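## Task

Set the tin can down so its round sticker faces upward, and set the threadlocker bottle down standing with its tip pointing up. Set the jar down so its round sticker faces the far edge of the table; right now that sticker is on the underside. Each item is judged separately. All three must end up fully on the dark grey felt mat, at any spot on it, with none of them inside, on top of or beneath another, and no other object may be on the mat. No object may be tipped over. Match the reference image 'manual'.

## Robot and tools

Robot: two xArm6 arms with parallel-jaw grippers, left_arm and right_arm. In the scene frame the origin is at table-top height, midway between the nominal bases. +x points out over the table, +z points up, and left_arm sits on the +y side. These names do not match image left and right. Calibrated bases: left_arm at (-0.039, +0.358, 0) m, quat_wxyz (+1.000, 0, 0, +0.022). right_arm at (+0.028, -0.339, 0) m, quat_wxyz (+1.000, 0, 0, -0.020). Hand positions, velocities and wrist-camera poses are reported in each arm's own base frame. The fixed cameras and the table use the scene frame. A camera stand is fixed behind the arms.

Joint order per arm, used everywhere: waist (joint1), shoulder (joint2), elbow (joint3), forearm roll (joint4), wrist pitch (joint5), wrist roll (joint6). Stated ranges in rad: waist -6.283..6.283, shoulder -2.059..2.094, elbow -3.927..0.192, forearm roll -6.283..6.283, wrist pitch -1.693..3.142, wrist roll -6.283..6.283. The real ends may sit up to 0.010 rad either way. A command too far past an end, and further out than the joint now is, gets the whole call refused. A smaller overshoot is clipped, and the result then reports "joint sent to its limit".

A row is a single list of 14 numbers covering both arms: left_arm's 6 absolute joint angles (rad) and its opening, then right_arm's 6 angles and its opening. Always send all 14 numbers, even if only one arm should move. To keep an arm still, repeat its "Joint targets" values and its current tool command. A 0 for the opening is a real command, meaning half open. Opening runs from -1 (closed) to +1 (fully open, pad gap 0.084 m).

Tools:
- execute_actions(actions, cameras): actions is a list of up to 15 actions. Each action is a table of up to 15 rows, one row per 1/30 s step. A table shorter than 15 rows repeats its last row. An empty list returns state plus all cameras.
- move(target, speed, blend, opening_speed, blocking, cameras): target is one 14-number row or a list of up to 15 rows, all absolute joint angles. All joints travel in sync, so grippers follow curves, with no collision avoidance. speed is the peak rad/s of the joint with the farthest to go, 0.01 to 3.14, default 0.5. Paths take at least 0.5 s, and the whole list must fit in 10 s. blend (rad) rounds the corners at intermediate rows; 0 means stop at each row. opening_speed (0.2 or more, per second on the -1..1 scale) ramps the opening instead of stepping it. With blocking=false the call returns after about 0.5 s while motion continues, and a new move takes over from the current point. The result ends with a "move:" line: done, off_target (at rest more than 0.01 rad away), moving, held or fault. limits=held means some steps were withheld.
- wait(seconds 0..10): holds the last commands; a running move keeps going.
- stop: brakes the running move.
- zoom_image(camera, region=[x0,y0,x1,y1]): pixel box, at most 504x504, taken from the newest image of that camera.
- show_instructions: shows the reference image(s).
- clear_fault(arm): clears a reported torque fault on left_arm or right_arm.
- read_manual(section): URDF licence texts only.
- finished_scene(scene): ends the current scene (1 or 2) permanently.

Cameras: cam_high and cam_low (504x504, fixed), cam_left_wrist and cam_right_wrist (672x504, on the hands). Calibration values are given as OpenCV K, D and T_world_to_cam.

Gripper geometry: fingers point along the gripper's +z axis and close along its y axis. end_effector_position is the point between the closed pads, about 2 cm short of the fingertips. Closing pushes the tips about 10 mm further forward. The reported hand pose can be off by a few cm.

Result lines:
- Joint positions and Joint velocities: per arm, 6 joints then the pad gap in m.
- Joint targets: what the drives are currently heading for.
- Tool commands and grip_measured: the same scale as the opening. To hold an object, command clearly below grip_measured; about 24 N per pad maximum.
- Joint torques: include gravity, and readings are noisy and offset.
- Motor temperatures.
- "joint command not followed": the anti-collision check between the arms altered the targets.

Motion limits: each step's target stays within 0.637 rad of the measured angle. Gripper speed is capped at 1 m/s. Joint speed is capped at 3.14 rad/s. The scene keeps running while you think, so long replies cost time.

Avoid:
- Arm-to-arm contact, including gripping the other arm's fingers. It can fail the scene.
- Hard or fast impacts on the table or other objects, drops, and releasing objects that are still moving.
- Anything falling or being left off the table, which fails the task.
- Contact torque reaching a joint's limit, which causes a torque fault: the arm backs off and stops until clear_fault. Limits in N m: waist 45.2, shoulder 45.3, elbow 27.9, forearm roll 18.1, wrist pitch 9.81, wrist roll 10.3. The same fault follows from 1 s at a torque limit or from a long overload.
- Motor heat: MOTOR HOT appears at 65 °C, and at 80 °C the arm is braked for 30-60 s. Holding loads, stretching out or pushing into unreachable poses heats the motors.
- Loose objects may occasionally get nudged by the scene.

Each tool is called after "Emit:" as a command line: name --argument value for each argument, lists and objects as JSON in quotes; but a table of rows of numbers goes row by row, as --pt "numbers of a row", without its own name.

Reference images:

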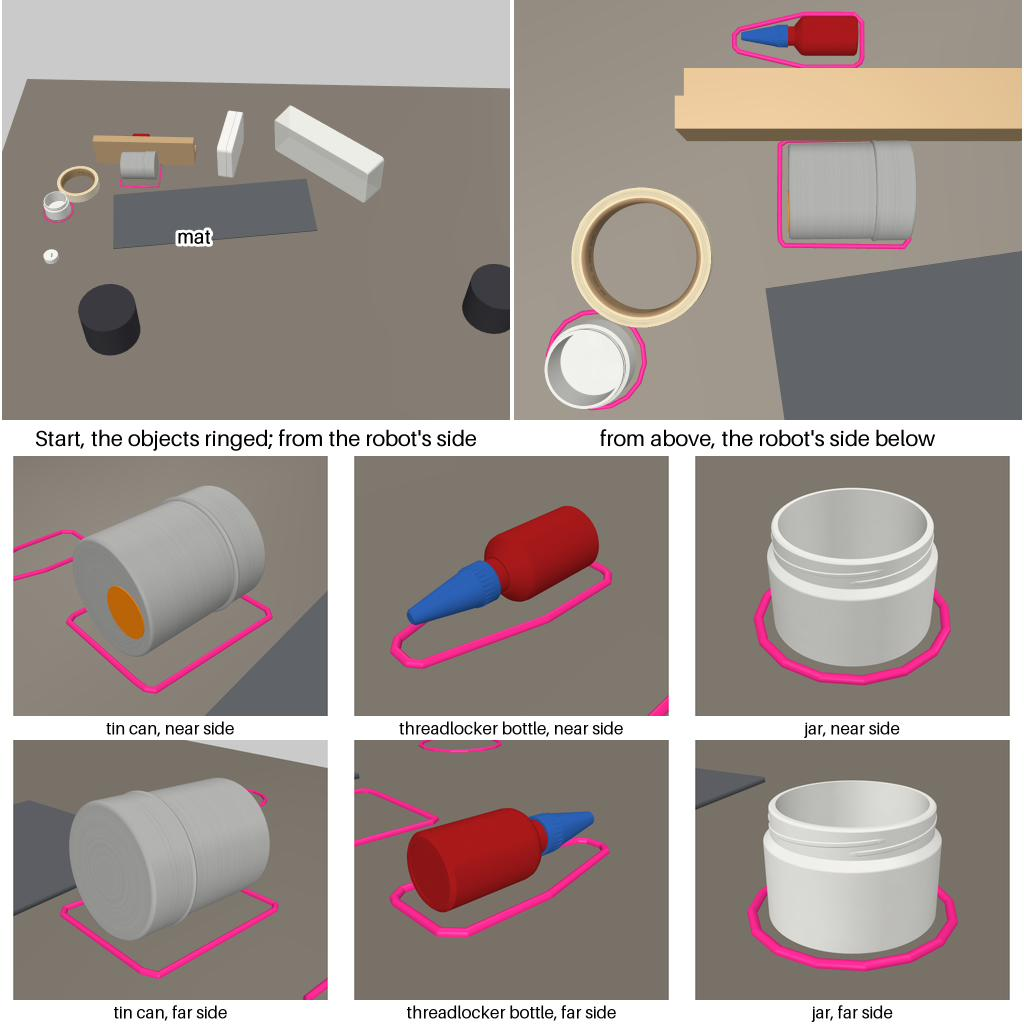

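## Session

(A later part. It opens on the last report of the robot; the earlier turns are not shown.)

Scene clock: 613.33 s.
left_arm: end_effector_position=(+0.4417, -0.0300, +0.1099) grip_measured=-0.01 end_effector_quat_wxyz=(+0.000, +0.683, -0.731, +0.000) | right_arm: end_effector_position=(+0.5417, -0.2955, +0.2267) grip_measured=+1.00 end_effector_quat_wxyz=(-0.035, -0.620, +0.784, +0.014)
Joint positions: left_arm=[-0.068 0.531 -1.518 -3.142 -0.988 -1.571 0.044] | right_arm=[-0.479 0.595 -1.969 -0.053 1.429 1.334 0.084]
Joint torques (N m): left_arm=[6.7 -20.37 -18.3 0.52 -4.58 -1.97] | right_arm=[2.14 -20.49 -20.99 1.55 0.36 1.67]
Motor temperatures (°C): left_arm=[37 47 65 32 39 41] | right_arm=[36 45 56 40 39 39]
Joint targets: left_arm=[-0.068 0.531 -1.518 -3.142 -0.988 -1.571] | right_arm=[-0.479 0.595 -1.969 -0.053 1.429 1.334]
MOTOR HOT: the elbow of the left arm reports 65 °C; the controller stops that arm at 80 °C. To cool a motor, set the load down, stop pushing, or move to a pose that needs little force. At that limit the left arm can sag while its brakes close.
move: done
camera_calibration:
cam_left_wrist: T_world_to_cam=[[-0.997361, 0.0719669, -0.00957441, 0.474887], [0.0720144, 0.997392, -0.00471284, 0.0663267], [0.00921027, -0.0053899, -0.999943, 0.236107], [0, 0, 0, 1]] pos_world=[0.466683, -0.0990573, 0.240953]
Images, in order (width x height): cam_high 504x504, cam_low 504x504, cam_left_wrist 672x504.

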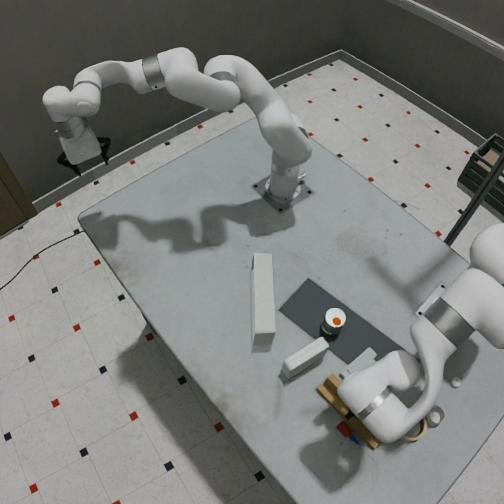

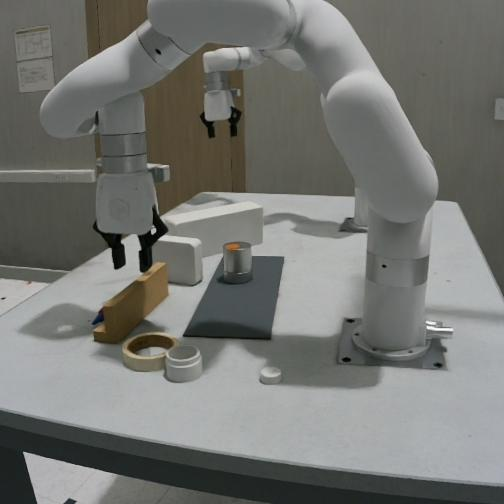

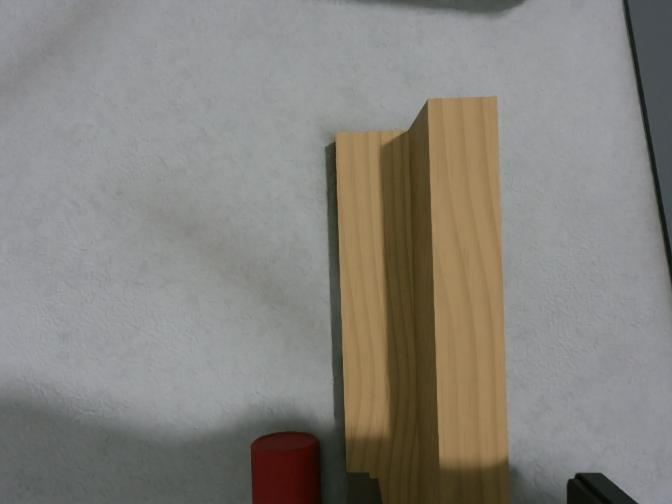

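Emit:
move --pt "-0.0689 0.6072 -1.4383 -3.1416 -0.8311 -1.5708 0 -0.479 0.595 -1.969 -0.053 1.429 1.334 1" --pt "-0.0689 0.6072 -1.4383 -3.1416 -0.8311 -1.5708 -0.8 -0.479 0.595 -1.969 -0.053 1.429 1.334 1" --pt "-0.0709 0.4878 -1.2415 -3.1416 -0.7536 -1.5708 -0.8 -0.479 0.595 -1.969 -0.053 1.429 1.334 1" --pt "-0.0709 0.4878 -1.2415 -3.1416 -0.7536 -1.5708 0 -0.479 0.595 -1.969 -0.053 1.429 1.334 1" --pt "-0.0709 0.3613 -1.2912 -3.1416 -0.9299 -1.5708 0 -0.479 0.595 -1.969 -0.053 1.429 1.334 1" --speed '[0.2,0.2,0.1,0.2,0.3]' --opening_speed 1.0 --cameras '["cam_low","cam_left_wrist"]'

Emit:
zoom_image --camera "cam_low" --region '[85, 225, 225, 385]'

Scene clock: 656.13 s.
left_arm: end_effector_position=(+0.4406, -0.0304, +0.0436) grip_measured=-0.56 end_effector_quat_wxyz=(-0.010, +0.682, -0.731, +0.011) | right_arm: end_effector_position=(+0.5417, -0.2955, +0.2267) grip_measured=+1.00 end_effector_quat_wxyz=(-0.035, -0.620, +0.784, +0.014)
Joint positions: left_arm=[-0.069 0.603 -1.433 -3.142 -0.801 -1.571 0.019] | right_arm=[-0.479 0.595 -1.969 -0.053 1.429 1.334 0.084]
Joint torques (N m): left_arm=[0.08 -21.99 -18.66 0.01 3.17 -0.09] | right_arm=[2.58 -20.42 -21.09 1.25 0.5 1.73]
Motor temperatures (°C): left_arm=[37 49 68 32 40 41] | right_arm=[36 45 56 40 39 39]
Joint targets: left_arm=[-0.069 0.603 -1.434 -3.142 -0.797 -1.571] | right_arm=[-0.479 0.595 -1.969 -0.053 1.429 1.334]
Tool commands: left_gripper/opening=-0.8 right_gripper/opening=+1.0
TORQUE FAULT: the external load on the wrist pitch of the left arm reached its load limit, and that arm stopped. The contact can be on any part of that arm beyond that joint, not only on its tool. A torque fault puts only its own arm into a fault stop. That arm's remaining commands of this call were not run. The hold on the wrist pitch of that arm was moved back by the arm itself, up to 3 degrees, as the stop began, but a joint of that arm was then at its load limit, so every hold on that arm was set where that arm was. That arm may still press on what stopped it. That arm is still stopped at the end of this call. While its stop runs, that arm, its gripper or tool too, takes no new command.
End effector pose when the fault began: left_arm: position (+0.4335, -0.0299, +0.0450), quat_wxyz (+0.000, +0.682, -0.731, +0.000)
Joint positions when the fault began: left_arm=[-0.069 0.604 -1.433 -3.142 -0.829 -1.571 0.019]
MOTOR HOT: still on. The elbow of the left arm reports 68 °C.
CLEAR FAULT: the left arm stays stopped (state 4) until you call clear_fault(arm="left_arm").
move: fault (left_arm); path passed 2 of 5 targets; target 4's new numbers were not sent; left_arm: the shoulder is farthest, 0.241 rad from its target
camera_calibration:
cam_left_wrist: T_world_to_cam=[[-0.996588, 0.0730427, -0.0384244, 0.474174], [0.0732687, 0.997302, -0.0045043, 0.0660427], [0.0379917, -0.00730424, -0.999251, 0.156987], [0, 0, 0, 1]] pos_world=[0.461753, -0.0993528, 0.175387]
Images, in order (width x height): cam_low 504x504, cam_left_wrist 672x504.

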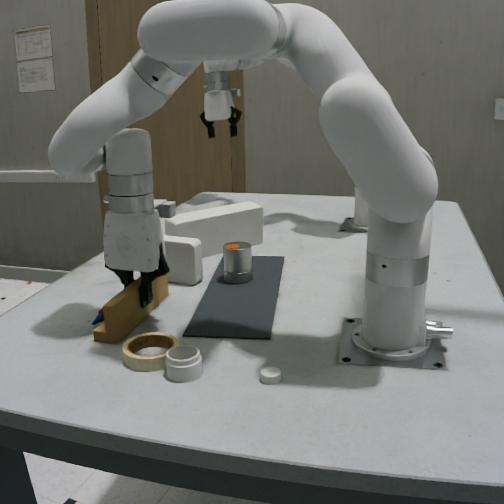

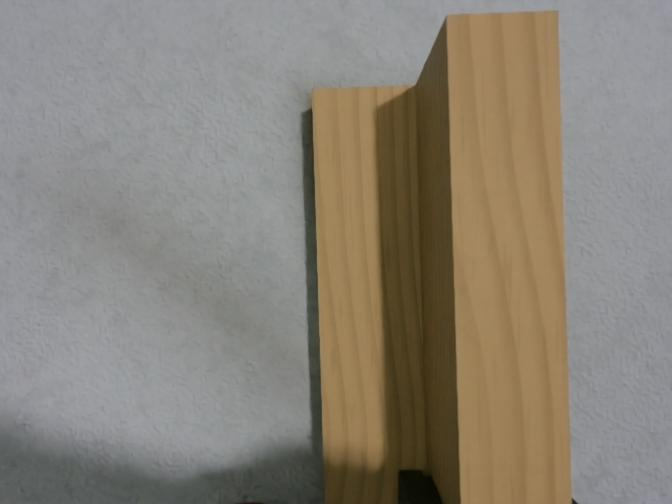

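Scaled by 3.150 from the camera's 504x504 image, which has a finer 720x720 frame.

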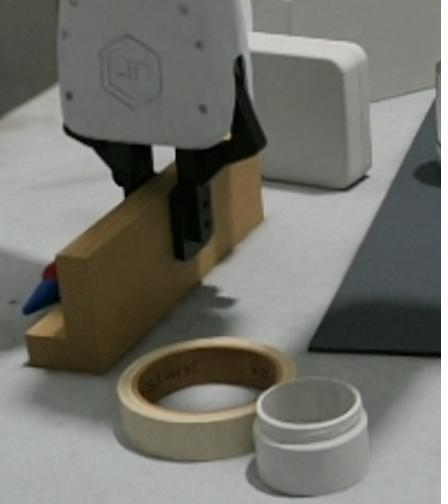

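Emit:
clear_fault --arm "left_arm"

Emit:
move --pt "-0.0689 0.603 -1.434 -3.1416 -0.801 -1.5708 -0.05 -0.479 0.595 -1.969 -0.053 1.429 1.334 1" --pt "-0.0689 0.5073 -1.4936 -3.1416 -0.9878 -1.5708 -0.05 -0.479 0.595 -1.969 -0.053 1.429 1.334 1" --speed '[0.1,0.2]' --opening_speed 0.8 --cameras '["cam_left_wrist","cam_low"]'

Scene clock: 817.87 s.
left_arm: end_effector_position=(+0.4406, -0.0304, +0.0436) grip_measured=-0.56 end_effector_quat_wxyz=(-0.010, +0.682, -0.731, +0.011) | right_arm: end_effector_position=(+0.5417, -0.2955, +0.2267) grip_measured=+1.00 end_effector_quat_wxyz=(-0.035, -0.620, +0.784, +0.014)
Joint positions: left_arm=[-0.069 0.603 -1.433 -3.142 -0.801 -1.571 0.019] | right_arm=[-0.479 0.595 -1.969 -0.053 1.429 1.334 0.084]
Joint torques (N m): left_arm=[-0.09 -21.9 -18.6 0.04 3.51 -0.12] | right_arm=[1.95 -20.19 -20.74 1.23 0.31 1.64]
Motor temperatures (°C): left_arm=[36 50 71 32 39 40] | right_arm=[36 45 56 40 39 39]
Joint targets: left_arm=[-0.069 0.603 -1.433 -3.142 -0.801 -1.571] | right_arm=[-0.479 0.595 -1.969 -0.053 1.429 1.334]
Tool commands: left_gripper/opening=-0.8 right_gripper/opening=+1.0
TORQUE FAULT, CONTINUED: the left arm's stop, for the torque fault of the wrist pitch that an earlier result reported, is over. The call counts as one of the actions that you can send in this scene. The hold on the wrist pitch of that arm was moved back by the arm itself, up to 3 degrees, as the stop began, but a joint of that arm was then at its load limit, so every hold on that arm was set where that arm was. That arm's target is now where it stood when the stop ended, not its last command. That arm keeps its grip as last carried out and accepts commands again: back off and push less far.
MOTOR HOT: still on. The elbow of the left arm reports 71 °C.
CLEAR FAULT: your call cleared the left arm's torque fault. If a joint's load stays at its limit, that arm stops again at once.

Scene clock: 820.50 s.
left_arm: end_effector_position=(+0.4360, -0.0301, +0.1139) grip_measured=-0.06 end_effector_quat_wxyz=(+0.001, +0.682, -0.731, -0.001) | right_arm: end_effector_position=(+0.5417, -0.2955, +0.2267) grip_measured=+1.00 end_effector_quat_wxyz=(-0.035, -0.620, +0.784, +0.014)
Joint positions: left_arm=[-0.069 0.507 -1.494 -3.142 -0.988 -1.571 0.041] | right_arm=[-0.479 0.595 -1.969 -0.053 1.429 1.334 0.084]
Joint torques (N m): left_arm=[6.12 -29.02 -18.43 -0.04 -5 0.83] | right_arm=[2.38 -21.29 -20.54 1.36 0.39 1.57]
Motor temperatures (°C): left_arm=[36 50 71 32 39 40] | right_arm=[36 45 56 40 39 39]
Joint targets: left_arm=[-0.069 0.507 -1.494 -3.142 -0.988 -1.571] | right_arm=[-0.479 0.595 -1.969 -0.053 1.429 1.334]
MOTOR HOT: still on. The elbow of the left arm reports 71 °C.
move: done
camera_calibration:
cam_left_wrist: T_world_to_cam=[[-0.997294, 0.073056, -0.00816613, 0.469088], [0.073096, 0.997314, -0.00472021, 0.0664411], [0.00779936, -0.00530435, -0.999956, 0.240823], [0, 0, 0, 1]] pos_world=[0.461084, -0.0992549, 0.244956]
Images, in order (width x height): cam_low 504x504, cam_left_wrist 672x504.

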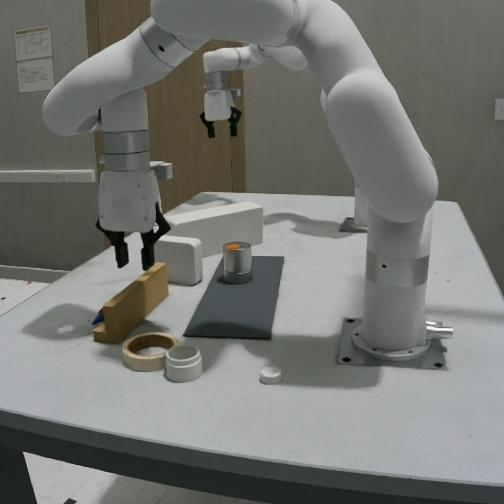

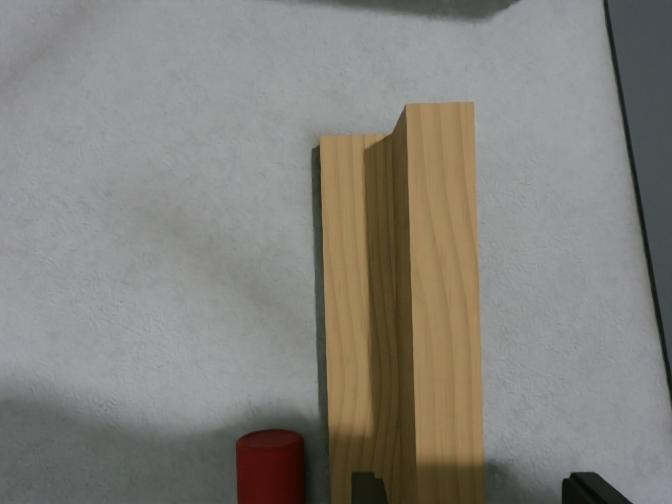

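Emit:
move --target '[0.0589,0.5597,-1.5174,-3.2318,-1.2783,1.6532,-0.1,-0.479,0.595,-1.969,-0.053,1.429,1.334,1]' --speed 1.2 --cameras '["cam_left_wrist","cam_low"]'

Emit:
zoom_image --camera "cam_low" --region '[65, 205, 205, 365]'

Scene clock: 884.60 s.
left_arm: end_effector_position=(+0.3711, -0.0018, +0.1321) grip_measured=-0.11 end_effector_quat_wxyz=(-0.074, +0.692, +0.703, -0.147) | right_arm: end_effector_position=(+0.5417, -0.2955, +0.2267) grip_measured=+1.00 end_effector_quat_wxyz=(-0.035, -0.620, +0.784, +0.014)
Joint positions: left_arm=[0.059 0.56 -1.517 -3.232 -1.278 1.653 0.039] | right_arm=[-0.479 0.595 -1.969 -0.053 1.429 1.334 0.084]
Joint torques (N m): left_arm=[6.81 -19.99 -17.5 -2.58 -6.04 1.88] | right_arm=[1.85 -20.88 -20.69 1.16 0.45 1.58]
Motor temperatures (°C): left_arm=[36 52 71 32 41 41] | right_arm=[36 46 57 40 39 39]
Joint targets: left_arm=[0.059 0.560 -1.517 -3.232 -1.278 1.653] | right_arm=[-0.479 0.595 -1.969 -0.053 1.429 1.334]
MOTOR HOT: still on. The elbow of the left arm reports 71 °C.
move: done
camera_calibration:
cam_left_wrist: T_world_to_cam=[[0.948193, -0.0053169, -0.31765, -0.278657], [0.0267095, -0.994986, 0.0963827, 0.0432222], [-0.31657, -0.0998737, -0.943297, 0.372421], [0, 0, 0, 1]] pos_world=[0.380963, 0.078719, 0.258622]
Images, in order (width x height): cam_low 504x504, cam_left_wrist 672x504.

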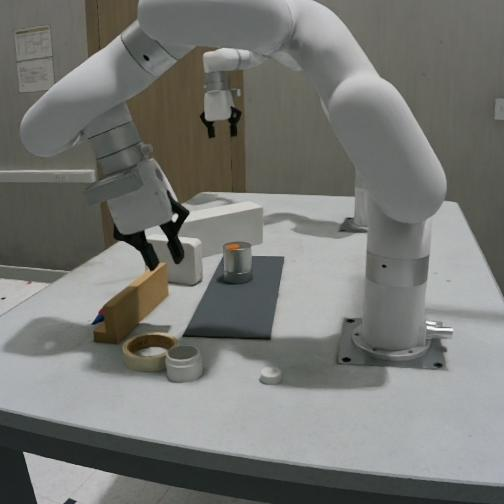

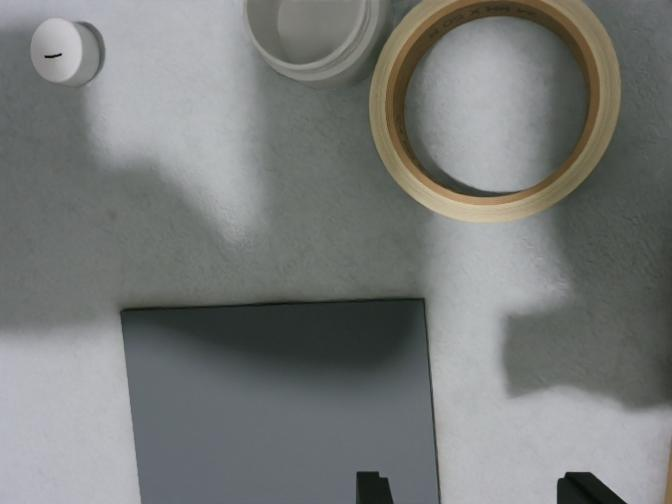

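Scaled by 3.150 from the camera's 504x504 image, which has a finer 720x720 frame.

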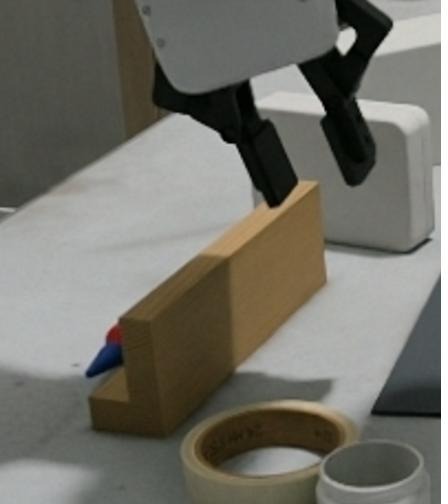

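Emit:
move --pt "0.0589 0.4597 -1.5174 -1.66 0 0 -0.1 -0.479 0.595 -1.969 -0.053 1.429 1.334 1" --pt "0.0589 0.5597 -1.5174 -0.0902 1.2783 -1.4884 -0.1 -0.479 0.595 -1.969 -0.053 1.429 1.334 1" --speed 1.2 --blend '[0.3,0]' --cameras '["cam_left_wrist","cam_low"]'

Emit:
zoom_image --camera "cam_low" --region '[65, 205, 205, 365]'

Scene clock: 905.73 s.
left_arm: end_effector_position=(+0.5148, +0.0106, +0.0841) grip_measured=-0.11 end_effector_quat_wxyz=(-0.074, +0.692, +0.703, -0.147) | right_arm: end_effector_position=(+0.5417, -0.2955, +0.2267) grip_measured=+1.00 end_effector_quat_wxyz=(-0.035, -0.620, +0.784, +0.014)
Joint positions: left_arm=[0.059 0.56 -1.517 -0.09 1.278 -1.488 0.039] | right_arm=[-0.479 0.595 -1.969 -0.053 1.429 1.334 0.084]
Joint torques (N m): left_arm=[-5.96 -22.73 -16.92 2.54 0.81 -2.16] | right_arm=[1.68 -20.82 -20.59 1 0.26 1.64]
Motor temperatures (°C): left_arm=[36 51 71 32 41 41] | right_arm=[36 46 57 40 39 39]
Joint targets: left_arm=[0.059 0.560 -1.517 -0.090 1.278 -1.488] | right_arm=[-0.479 0.595 -1.969 -0.053 1.429 1.334]
MOTOR HOT: still on. The elbow of the left arm reports 71 °C.
move: done
camera_calibration:
cam_left_wrist: T_world_to_cam=[[0.948223, -0.00530657, -0.317561, -0.43016], [0.0267112, -0.994986, 0.0963852, 0.056456], [-0.31648, -0.0998771, -0.943327, 0.373747], [0, 0, 0, 1]] pos_world=[0.524663, 0.091219, 0.210522]
Images, in order (width x height): cam_low 504x504, cam_left_wrist 672x504.

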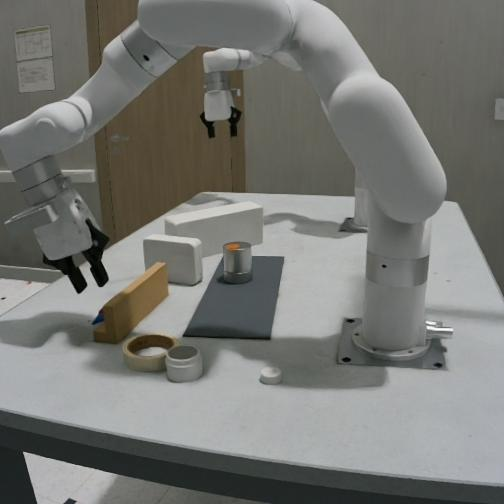

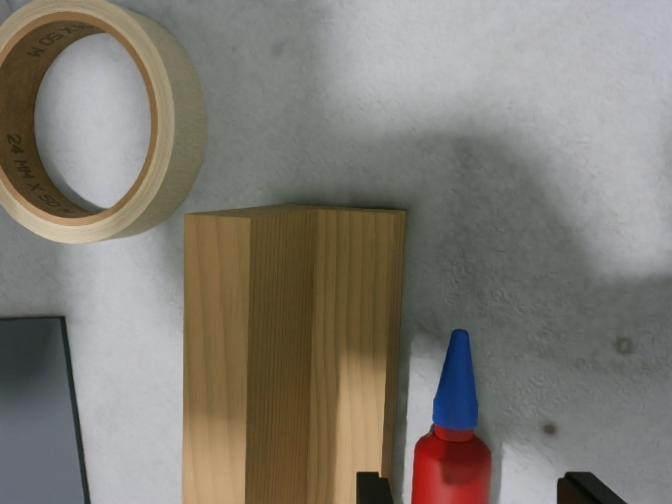

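Scaled by 3.150 from the camera's 504x504 image, which has a finer 720x720 frame.

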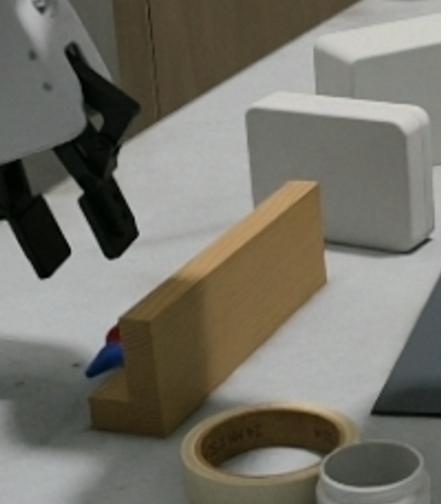

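Emit:
move --target '[0.0589,0.6032,-1.4478,-0.0939,1.1657,-1.4775,-0.1,-0.479,0.595,-1.969,-0.053,1.429,1.334,1]' --speed 0.2 --cameras '["cam_left_wrist","cam_low"]'

Emit:
zoom_image --camera "cam_left_wrist" --region '[300, 250, 636, 504]'

Emit:
zoom_image --camera "cam_low" --region '[65, 245, 165, 355]'

Scene clock: 960.07 s.
left_arm: end_effector_position=(+0.5066, +0.0110, +0.0395) grip_measured=-0.11 end_effector_quat_wxyz=(-0.074, +0.692, +0.703, -0.147) | right_arm: end_effector_position=(+0.5417, -0.2955, +0.2267) grip_measured=+1.00 end_effector_quat_wxyz=(-0.035, -0.620, +0.784, +0.014)
Joint positions: left_arm=[0.059 0.603 -1.448 -0.094 1.166 -1.478 0.039] | right_arm=[-0.479 0.595 -1.969 -0.053 1.429 1.334 0.084]
Joint torques (N m): left_arm=[-6.31 -22.89 -15.08 -1.48 -3.66 1.14] | right_arm=[1.75 -20.95 -20.6 0.99 0.36 1.72]
Motor temperatures (°C): left_arm=[36 51 69 32 39 41] | right_arm=[36 46 57 40 39 39]
Joint targets: left_arm=[0.059 0.603 -1.448 -0.094 1.166 -1.478] | right_arm=[-0.479 0.595 -1.969 -0.053 1.429 1.334]
MOTOR HOT: still on. The elbow of the left arm reports 69 °C.
move: done
camera_calibration:
cam_left_wrist: T_world_to_cam=[[0.948192, -0.00528536, -0.317654, -0.436485], [0.0267083, -0.994996, 0.0962792, 0.0612826], [-0.316573, -0.0997752, -0.943306, 0.32924], [0, 0, 0, 1]] pos_world=[0.516463, 0.0915189, 0.166022]
Images, in order (width x height): cam_low 504x504, cam_left_wrist 672x504.

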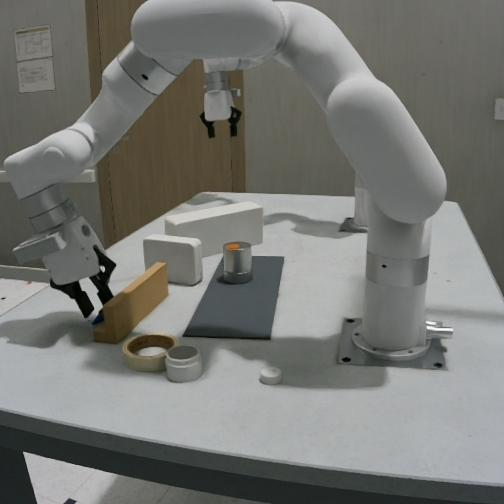

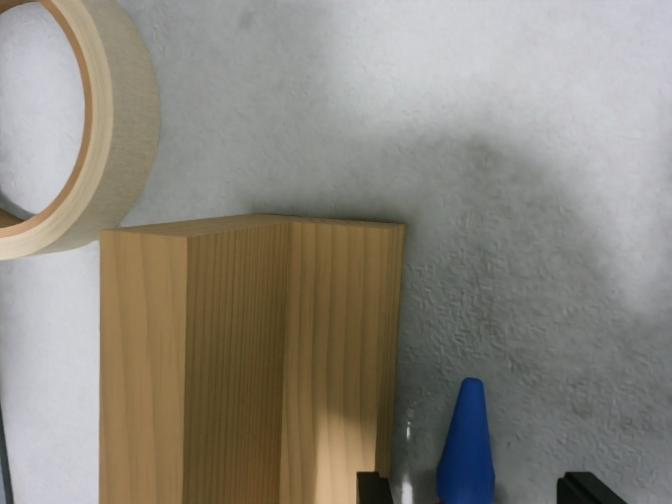

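Scaled by 1.500 from the camera's 672x504 image, which has a finer 960x720 frame.

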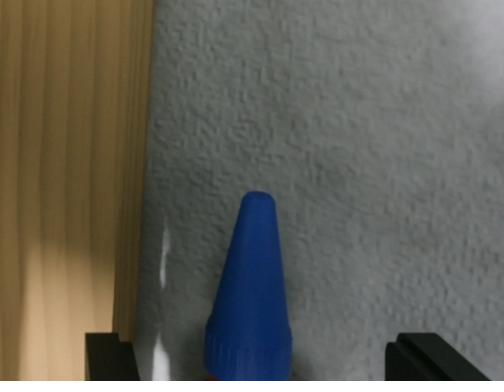

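Scaled by 4.582 from the camera's 504x504 image, which has a finer 720x720 frame.

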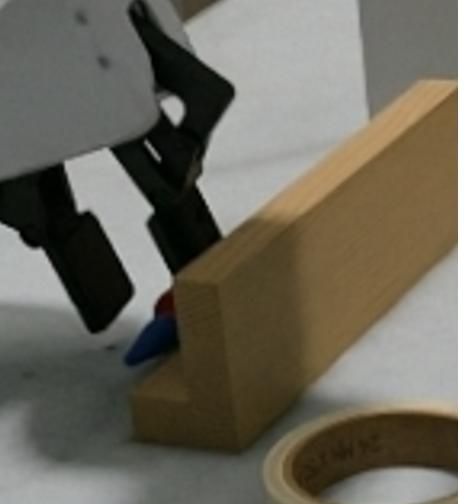

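Emit:
move --pt "0.0572 0.6104 -1.4288 -0.0953 1.1395 -1.4755 -0.1 -0.479 0.595 -1.969 -0.053 1.429 1.334 1" --pt "0.0563 0.614 -1.4193 -0.096 1.1264 -1.4745 -0.1 -0.479 0.595 -1.969 -0.053 1.429 1.334 1" --speed '[0.05,0.03]' --cameras '["cam_left_wrist","cam_low"]'

Emit:
zoom_image --camera "cam_low" --region '[65, 245, 165, 355]'

Scene clock: 970.93 s.
left_arm: end_effector_position=(+0.5039, +0.0097, +0.0277) grip_measured=-0.11 end_effector_quat_wxyz=(-0.072, +0.693, +0.703, -0.145) end_effector_velocity=(+0.001, +0.000, +0.000) end_effector_angular_velocity=(+0.000, -0.003, +0.001) | right_arm: end_effector_position=(+0.5417, -0.2955, +0.2267) grip_measured=+1.00 end_effector_quat_wxyz=(-0.035, -0.620, +0.784, +0.014)
Joint positions: left_arm=[0.056 0.611 -1.422 -0.096 1.127 -1.475 0.039] | right_arm=[-0.479 0.595 -1.969 -0.053 1.429 1.334 0.084]
Joint velocities: left_arm=[0 0 0 0 -0.003 0 -0.003] | right_arm=[within noise]
Joint torques (N m): left_arm=[-6.57 7.94 18.3 -1.42 -2.71 1.14] | right_arm=[1.11 -20.63 -20.75 1.1 0.3 1.61]
Motor temperatures (°C): left_arm=[36 51 68 32 39 41] | right_arm=[36 46 57 40 39 39]
Joint targets: left_arm=[0.056 0.614 -1.419 -0.096 1.126 -1.474] | right_arm=[-0.479 0.595 -1.969 -0.053 1.429 1.334]
MOTOR HOT: still on. The elbow of the left arm reports 68 °C.
move: done
camera_calibration:
cam_left_wrist: T_world_to_cam=[[0.950023, -0.00630368, -0.312116, -0.438808], [0.0249599, -0.995062, 0.0960704, 0.0621443], [-0.31118, -0.0990595, -0.945174, 0.314403], [0, 0, 0, 1]] pos_world=[0.513163, 0.0902159, 0.154237]
Images, in order (width x height): cam_low 504x504, cam_left_wrist 672x504.

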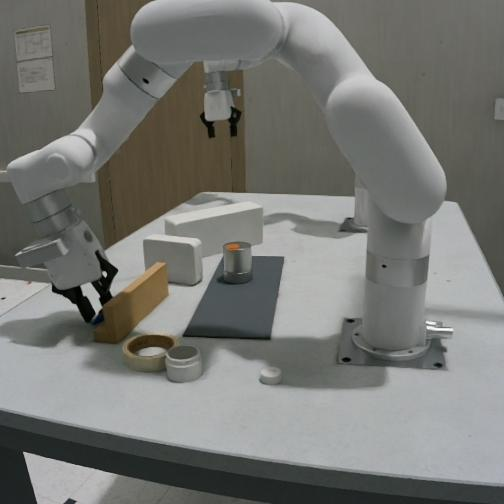

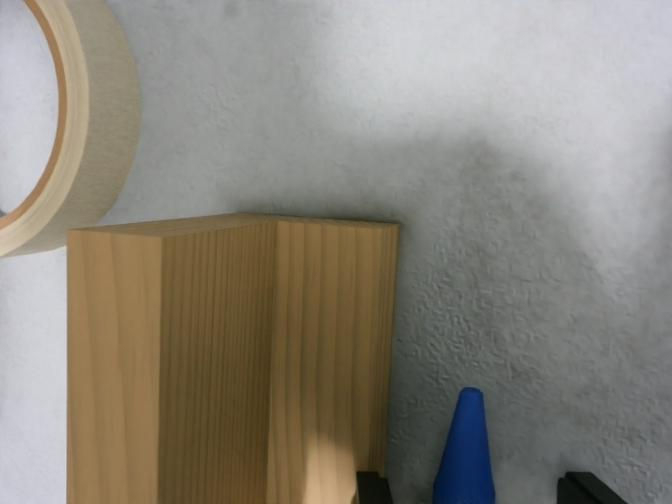

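Scaled by 4.582 from the camera's 504x504 image, which has a finer 720x720 frame.

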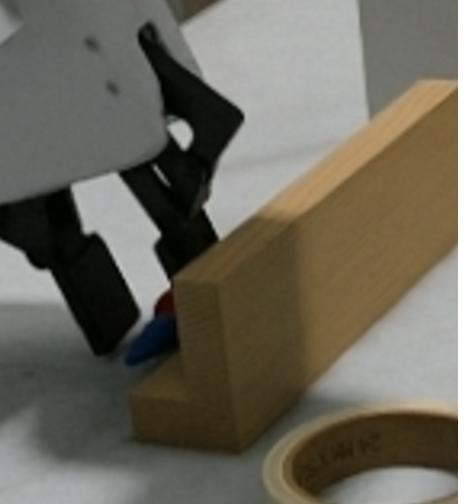

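Emit:
move --pt "0.0577 0.6091 -1.4321 -0.095 1.1441 -1.4759 -0.1 -0.479 0.595 -1.969 -0.053 1.429 1.334 1" --pt "0.0577 0.6091 -1.4321 -0.095 1.1441 -1.4759 -0.85 -0.479 0.595 -1.969 -0.053 1.429 1.334 1" --speed 0.05 --opening_speed 0.6 --cameras '["cam_left_wrist","cam_low"]'

Emit:
zoom_image --camera "cam_low" --region '[65, 245, 165, 355]'

Scene clock: 982.37 s.
left_arm: end_effector_position=(+0.5041, +0.0104, +0.0317) grip_measured=-0.49 end_effector_quat_wxyz=(-0.074, +0.692, +0.703, -0.147) | right_arm: end_effector_position=(+0.5417, -0.2955, +0.2267) grip_measured=+1.00 end_effector_quat_wxyz=(-0.035, -0.620, +0.784, +0.014)
Joint positions: left_arm=[0.058 0.609 -1.432 -0.095 1.144 -1.476 0.023] | right_arm=[-0.479 0.595 -1.969 -0.053 1.429 1.334 0.084]
Joint torques (N m): left_arm=[-0.21 -27.02 -16.03 1.23 -0.06 -1.29] | right_arm=[2.34 -20.99 -20.27 0.93 0.39 1.71]
Motor temperatures (°C): left_arm=[36 50 70 32 39 41] | right_arm=[36 46 57 40 39 39]
Joint targets: left_arm=[0.058 0.609 -1.432 -0.095 1.144 -1.476] | right_arm=[-0.479 0.595 -1.969 -0.053 1.429 1.334]
MOTOR HOT: still on. The elbow of the left arm reports 70 °C.
move: done
camera_calibration:
cam_left_wrist: T_world_to_cam=[[0.948202, -0.005631, -0.317618, -0.436607], [0.0263142, -0.995014, 0.0961975, 0.0617292], [-0.316576, -0.0995726, -0.943326, 0.320923], [0, 0, 0, 1]] pos_world=[0.513964, 0.090918, 0.158122]
Images, in order (width x height): cam_low 504x504, cam_left_wrist 672x504.

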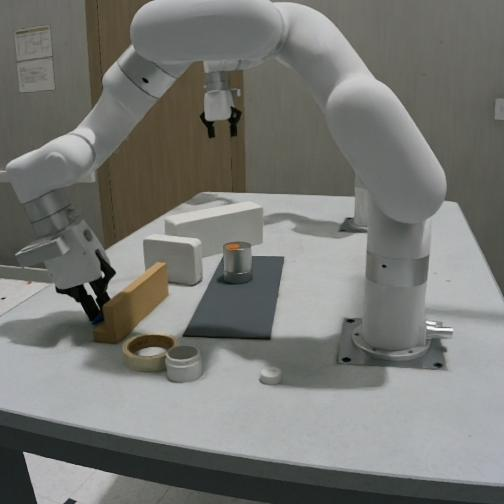

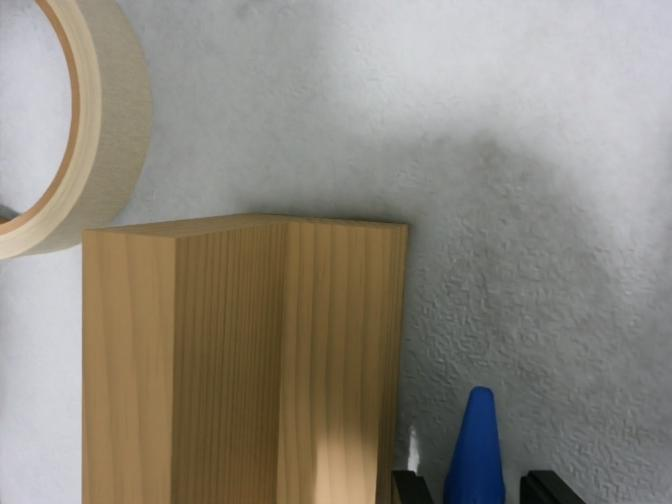

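Scaled by 4.582 from the camera's 504x504 image, which has a finer 720x720 frame.

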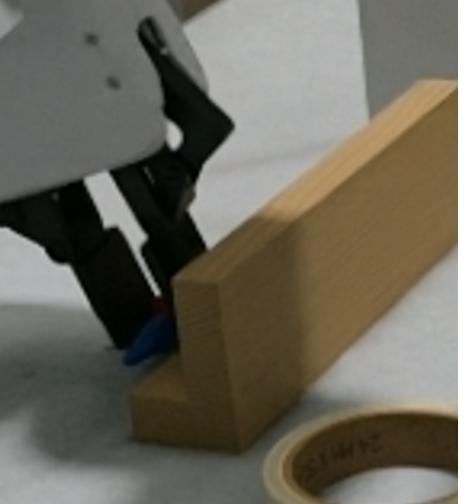

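Emit:
move --target '[0.0589,0.5597,-1.5174,-0.0902,1.2783,-1.4884,-0.85,-0.479,0.595,-1.969,-0.053,1.429,1.334,1]' --speed 0.15 --cameras '["cam_left_wrist","cam_low"]'

Emit:
zoom_image --camera "cam_low" --region '[55, 205, 185, 355]'

Scene clock: 989.13 s.
left_arm: end_effector_position=(+0.5147, +0.0106, +0.0841) grip_measured=-0.49 end_effector_quat_wxyz=(-0.074, +0.692, +0.703, -0.147) | right_arm: end_effector_position=(+0.5417, -0.2955, +0.2267) grip_measured=+1.00 end_effector_quat_wxyz=(-0.035, -0.620, +0.784, +0.014)
Joint positions: left_arm=[0.059 0.56 -1.517 -0.09 1.278 -1.488 0.023] | right_arm=[-0.479 0.595 -1.969 -0.053 1.429 1.334 0.084]
Joint torques (N m): left_arm=[6.84 -32.05 -21.37 2.25 0.73 -1.81] | right_arm=[1.59 -20.71 -20.82 0.92 0.27 1.59]
Motor temperatures (°C): left_arm=[36 51 69 32 39 41] | right_arm=[36 46 57 40 39 39]
Joint targets: left_arm=[0.059 0.560 -1.517 -0.090 1.278 -1.488] | right_arm=[-0.479 0.595 -1.969 -0.053 1.429 1.334]
MOTOR HOT: still on. The elbow of the left arm reports 69 °C.
move: done
camera_calibration:
cam_left_wrist: T_world_to_cam=[[0.948196, -0.00541156, -0.31764, -0.43012], [0.0266188, -0.994986, 0.0964117, 0.0564987], [-0.316569, -0.0998724, -0.943297, 0.373787], [0, 0, 0, 1]] pos_world=[0.524663, 0.0912188, 0.210522]
Images, in order (width x height): cam_low 504x504, cam_left_wrist 672x504.

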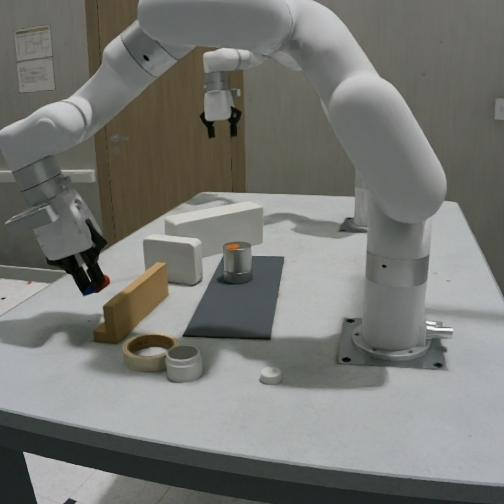

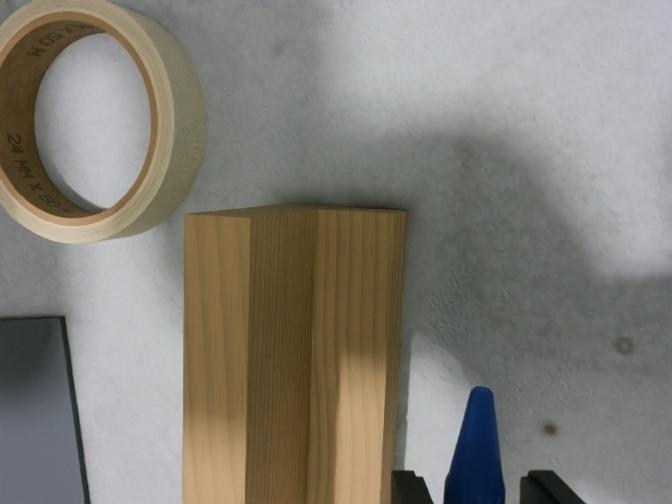

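Scaled by 3.360 from the camera's 504x504 image, which has a finer 720x720 frame.

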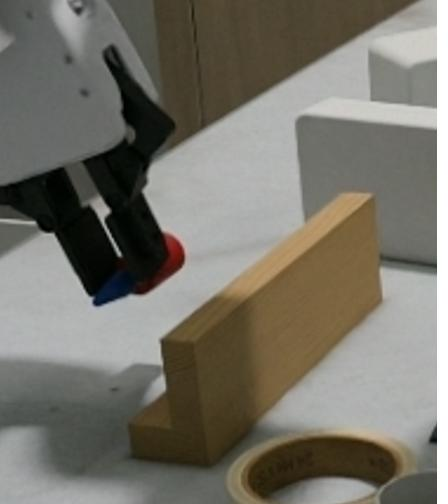

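Emit:
move --pt "-0.5 0.1 -1.2 0.6 1.35 -2.0 -0.85 -0.479 0.595 -1.969 -0.053 1.429 1.334 1" --pt "-1.4113 0.1075 -0.5362 1.6725 1.4095 -2.713 -0.85 -0.479 0.595 -1.969 -0.053 1.429 1.334 1" --pt "-1.3875 0.4836 -0.6613 1.7329 1.4355 -2.9655 -0.85 -0.479 0.595 -1.969 -0.053 1.429 1.334 1" --speed '[0.7,0.7,0.3]' --blend '[0.15,0.03,0]' --cameras '["cam_left_wrist","cam_low","cam_high"]'

Emit:
zoom_image --camera "cam_low" --region '[165, 205, 295, 325]'

Emit:
zoom_image --camera "cam_high" --region '[260, 260, 420, 400]'

Scene clock: 1053.53 s.
left_arm: end_effector_position=(+0.3000, -0.3245, +0.0699) grip_measured=-0.49 end_effector_quat_wxyz=(+0.000, +0.743, +0.000, +0.669) | right_arm: end_effector_position=(+0.5417, -0.2955, +0.2267) grip_measured=+1.00 end_effector_quat_wxyz=(-0.035, -0.620, +0.784, +0.014)
Joint positions: left_arm=[-1.388 0.484 -0.661 1.733 1.436 -2.965 0.023] | right_arm=[-0.479 0.595 -1.969 -0.053 1.429 1.334 0.084]
Joint torques (N m): left_arm=[6.77 -14.51 -11.6 2.86 5.34 -2.01] | right_arm=[1.81 -20.96 -20.36 0.74 0.49 1.48]
Motor temperatures (°C): left_arm=[36 54 75 32 38 41] | right_arm=[36 46 57 40 39 39]
Joint targets: left_arm=[-1.388 0.484 -0.661 1.733 1.435 -2.966] | right_arm=[-0.479 0.595 -1.969 -0.053 1.429 1.334]
MOTOR HOT: still on. The elbow of the left arm reports 75 °C.
move: done
camera_calibration:
cam_left_wrist: T_world_to_cam=[[0.00921553, -0.999945, -0.00496989, -0.295737], [-0.0998252, 0.0040253, -0.994997, 0.168585], [0.994962, 0.00966554, -0.0997827, -0.157869], [0, 0, 0, 1]] pos_world=[0.176628, -0.294874, 0.15052]
Images, in order (width x height): cam_high 504x504, cam_low 504x504, cam_left_wrist 672x504.

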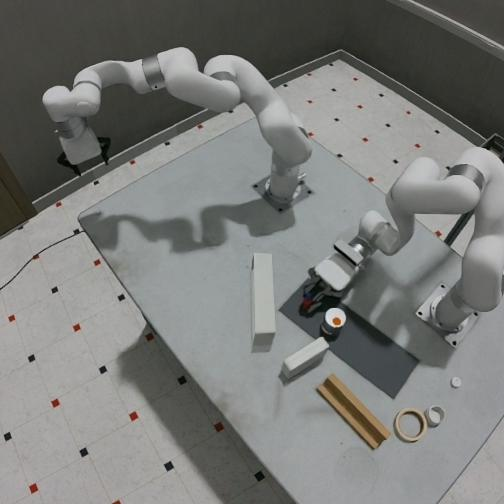

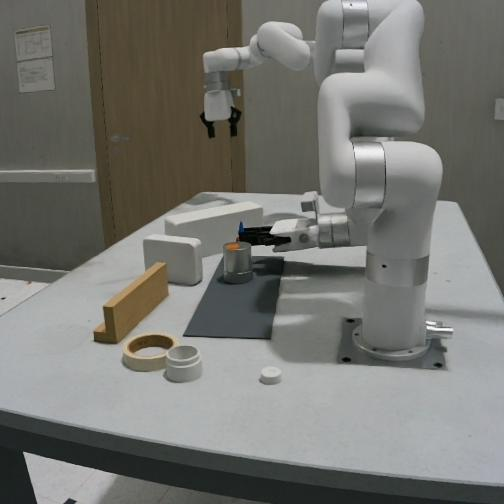

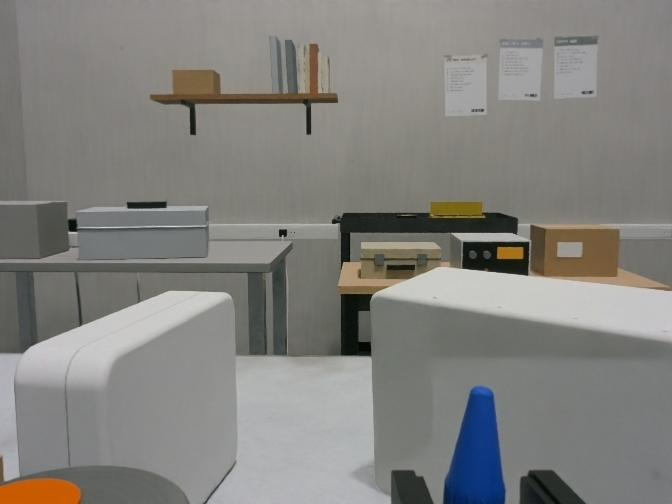

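Scaled by 3.877 from the camera's 504x504 image, which has a finer 720x720 frame.

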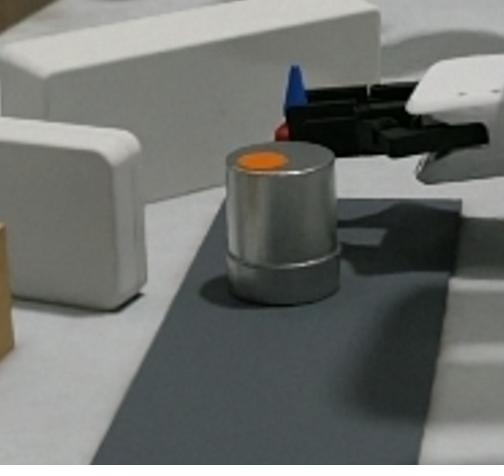

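Scaled by 3.150 from the camera's 504x504 image, which has a finer 720x720 frame.

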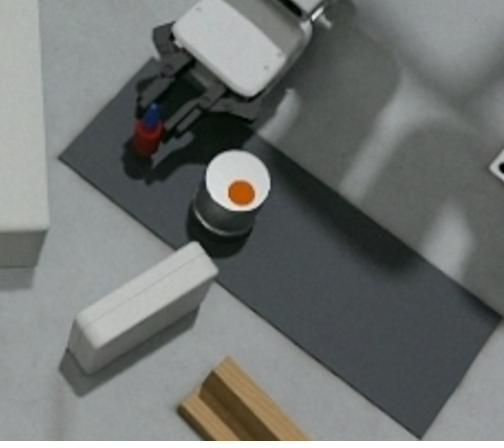

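Emit:
move --target '[-1.3889,0.5513,-0.6924,1.7363,1.4418,-3.0017,-0.85,-0.479,0.595,-1.969,-0.053,1.429,1.334,1]' --speed 0.08 --cameras '["cam_low","cam_high"]'

Emit:
zoom_image --camera "cam_low" --region '[195, 205, 295, 305]'

Emit:
zoom_image --camera "cam_high" --region '[275, 270, 365, 350]'

Scene clock: 1069.93 s.
left_arm: end_effector_position=(+0.3001, -0.3248, +0.0521) grip_measured=-0.49 end_effector_quat_wxyz=(+0.000, +0.743, +0.000, +0.669) | right_arm: end_effector_position=(+0.5417, -0.2955, +0.2267) grip_measured=+1.00 end_effector_quat_wxyz=(-0.035, -0.620, +0.784, +0.014)
Joint positions: left_arm=[-1.389 0.551 -0.692 1.736 1.442 -3.002 0.023] | right_arm=[-0.479 0.595 -1.969 -0.053 1.429 1.334 0.084]
Joint torques (N m): left_arm=[-6.51 -15.08 -10.77 2.6 5.32 -2.06] | right_arm=[0.97 -20.88 -20.36 1.24 0.25 1.76]
Motor temperatures (°C): left_arm=[36 52 69 32 39 41] | right_arm=[36 46 57 40 39 39]
Joint targets: left_arm=[-1.389 0.551 -0.692 1.736 1.442 -3.002] | right_arm=[-0.479 0.595 -1.969 -0.053 1.429 1.334]
MOTOR HOT: still on. The elbow of the left arm reports 69 °C.
move: done
Images, in order (width x height): cam_high 504x504, cam_low 504x504.

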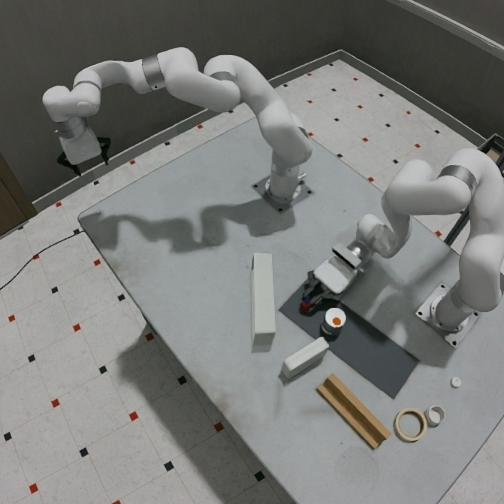

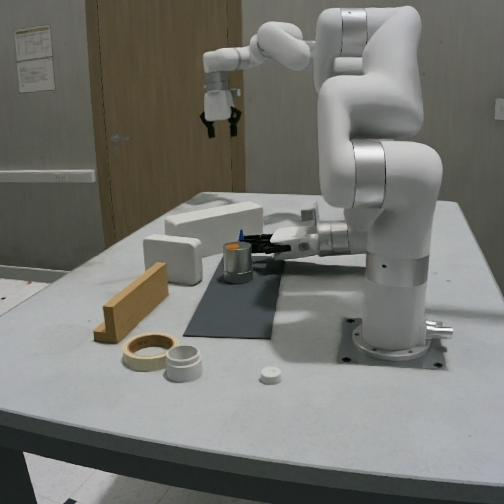

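Scaled by 5.040 from the camera's 504x504 image, which has a finer 720x720 frame.

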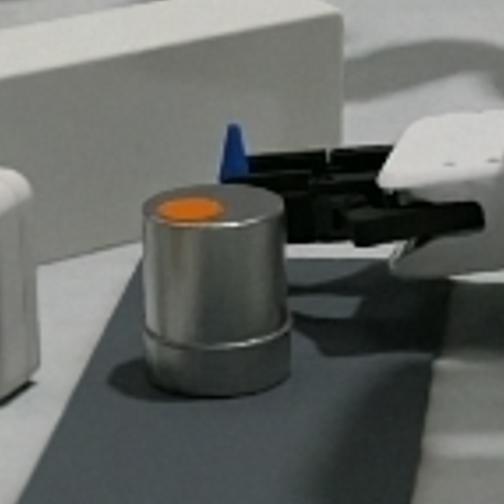

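Scaled by 5.600 from the camera's 504x504 image, which has a finer 720x720 frame.

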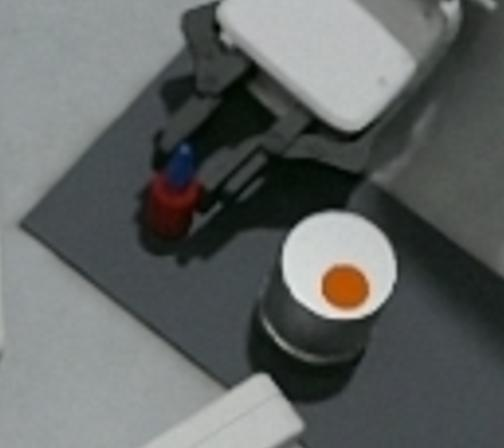

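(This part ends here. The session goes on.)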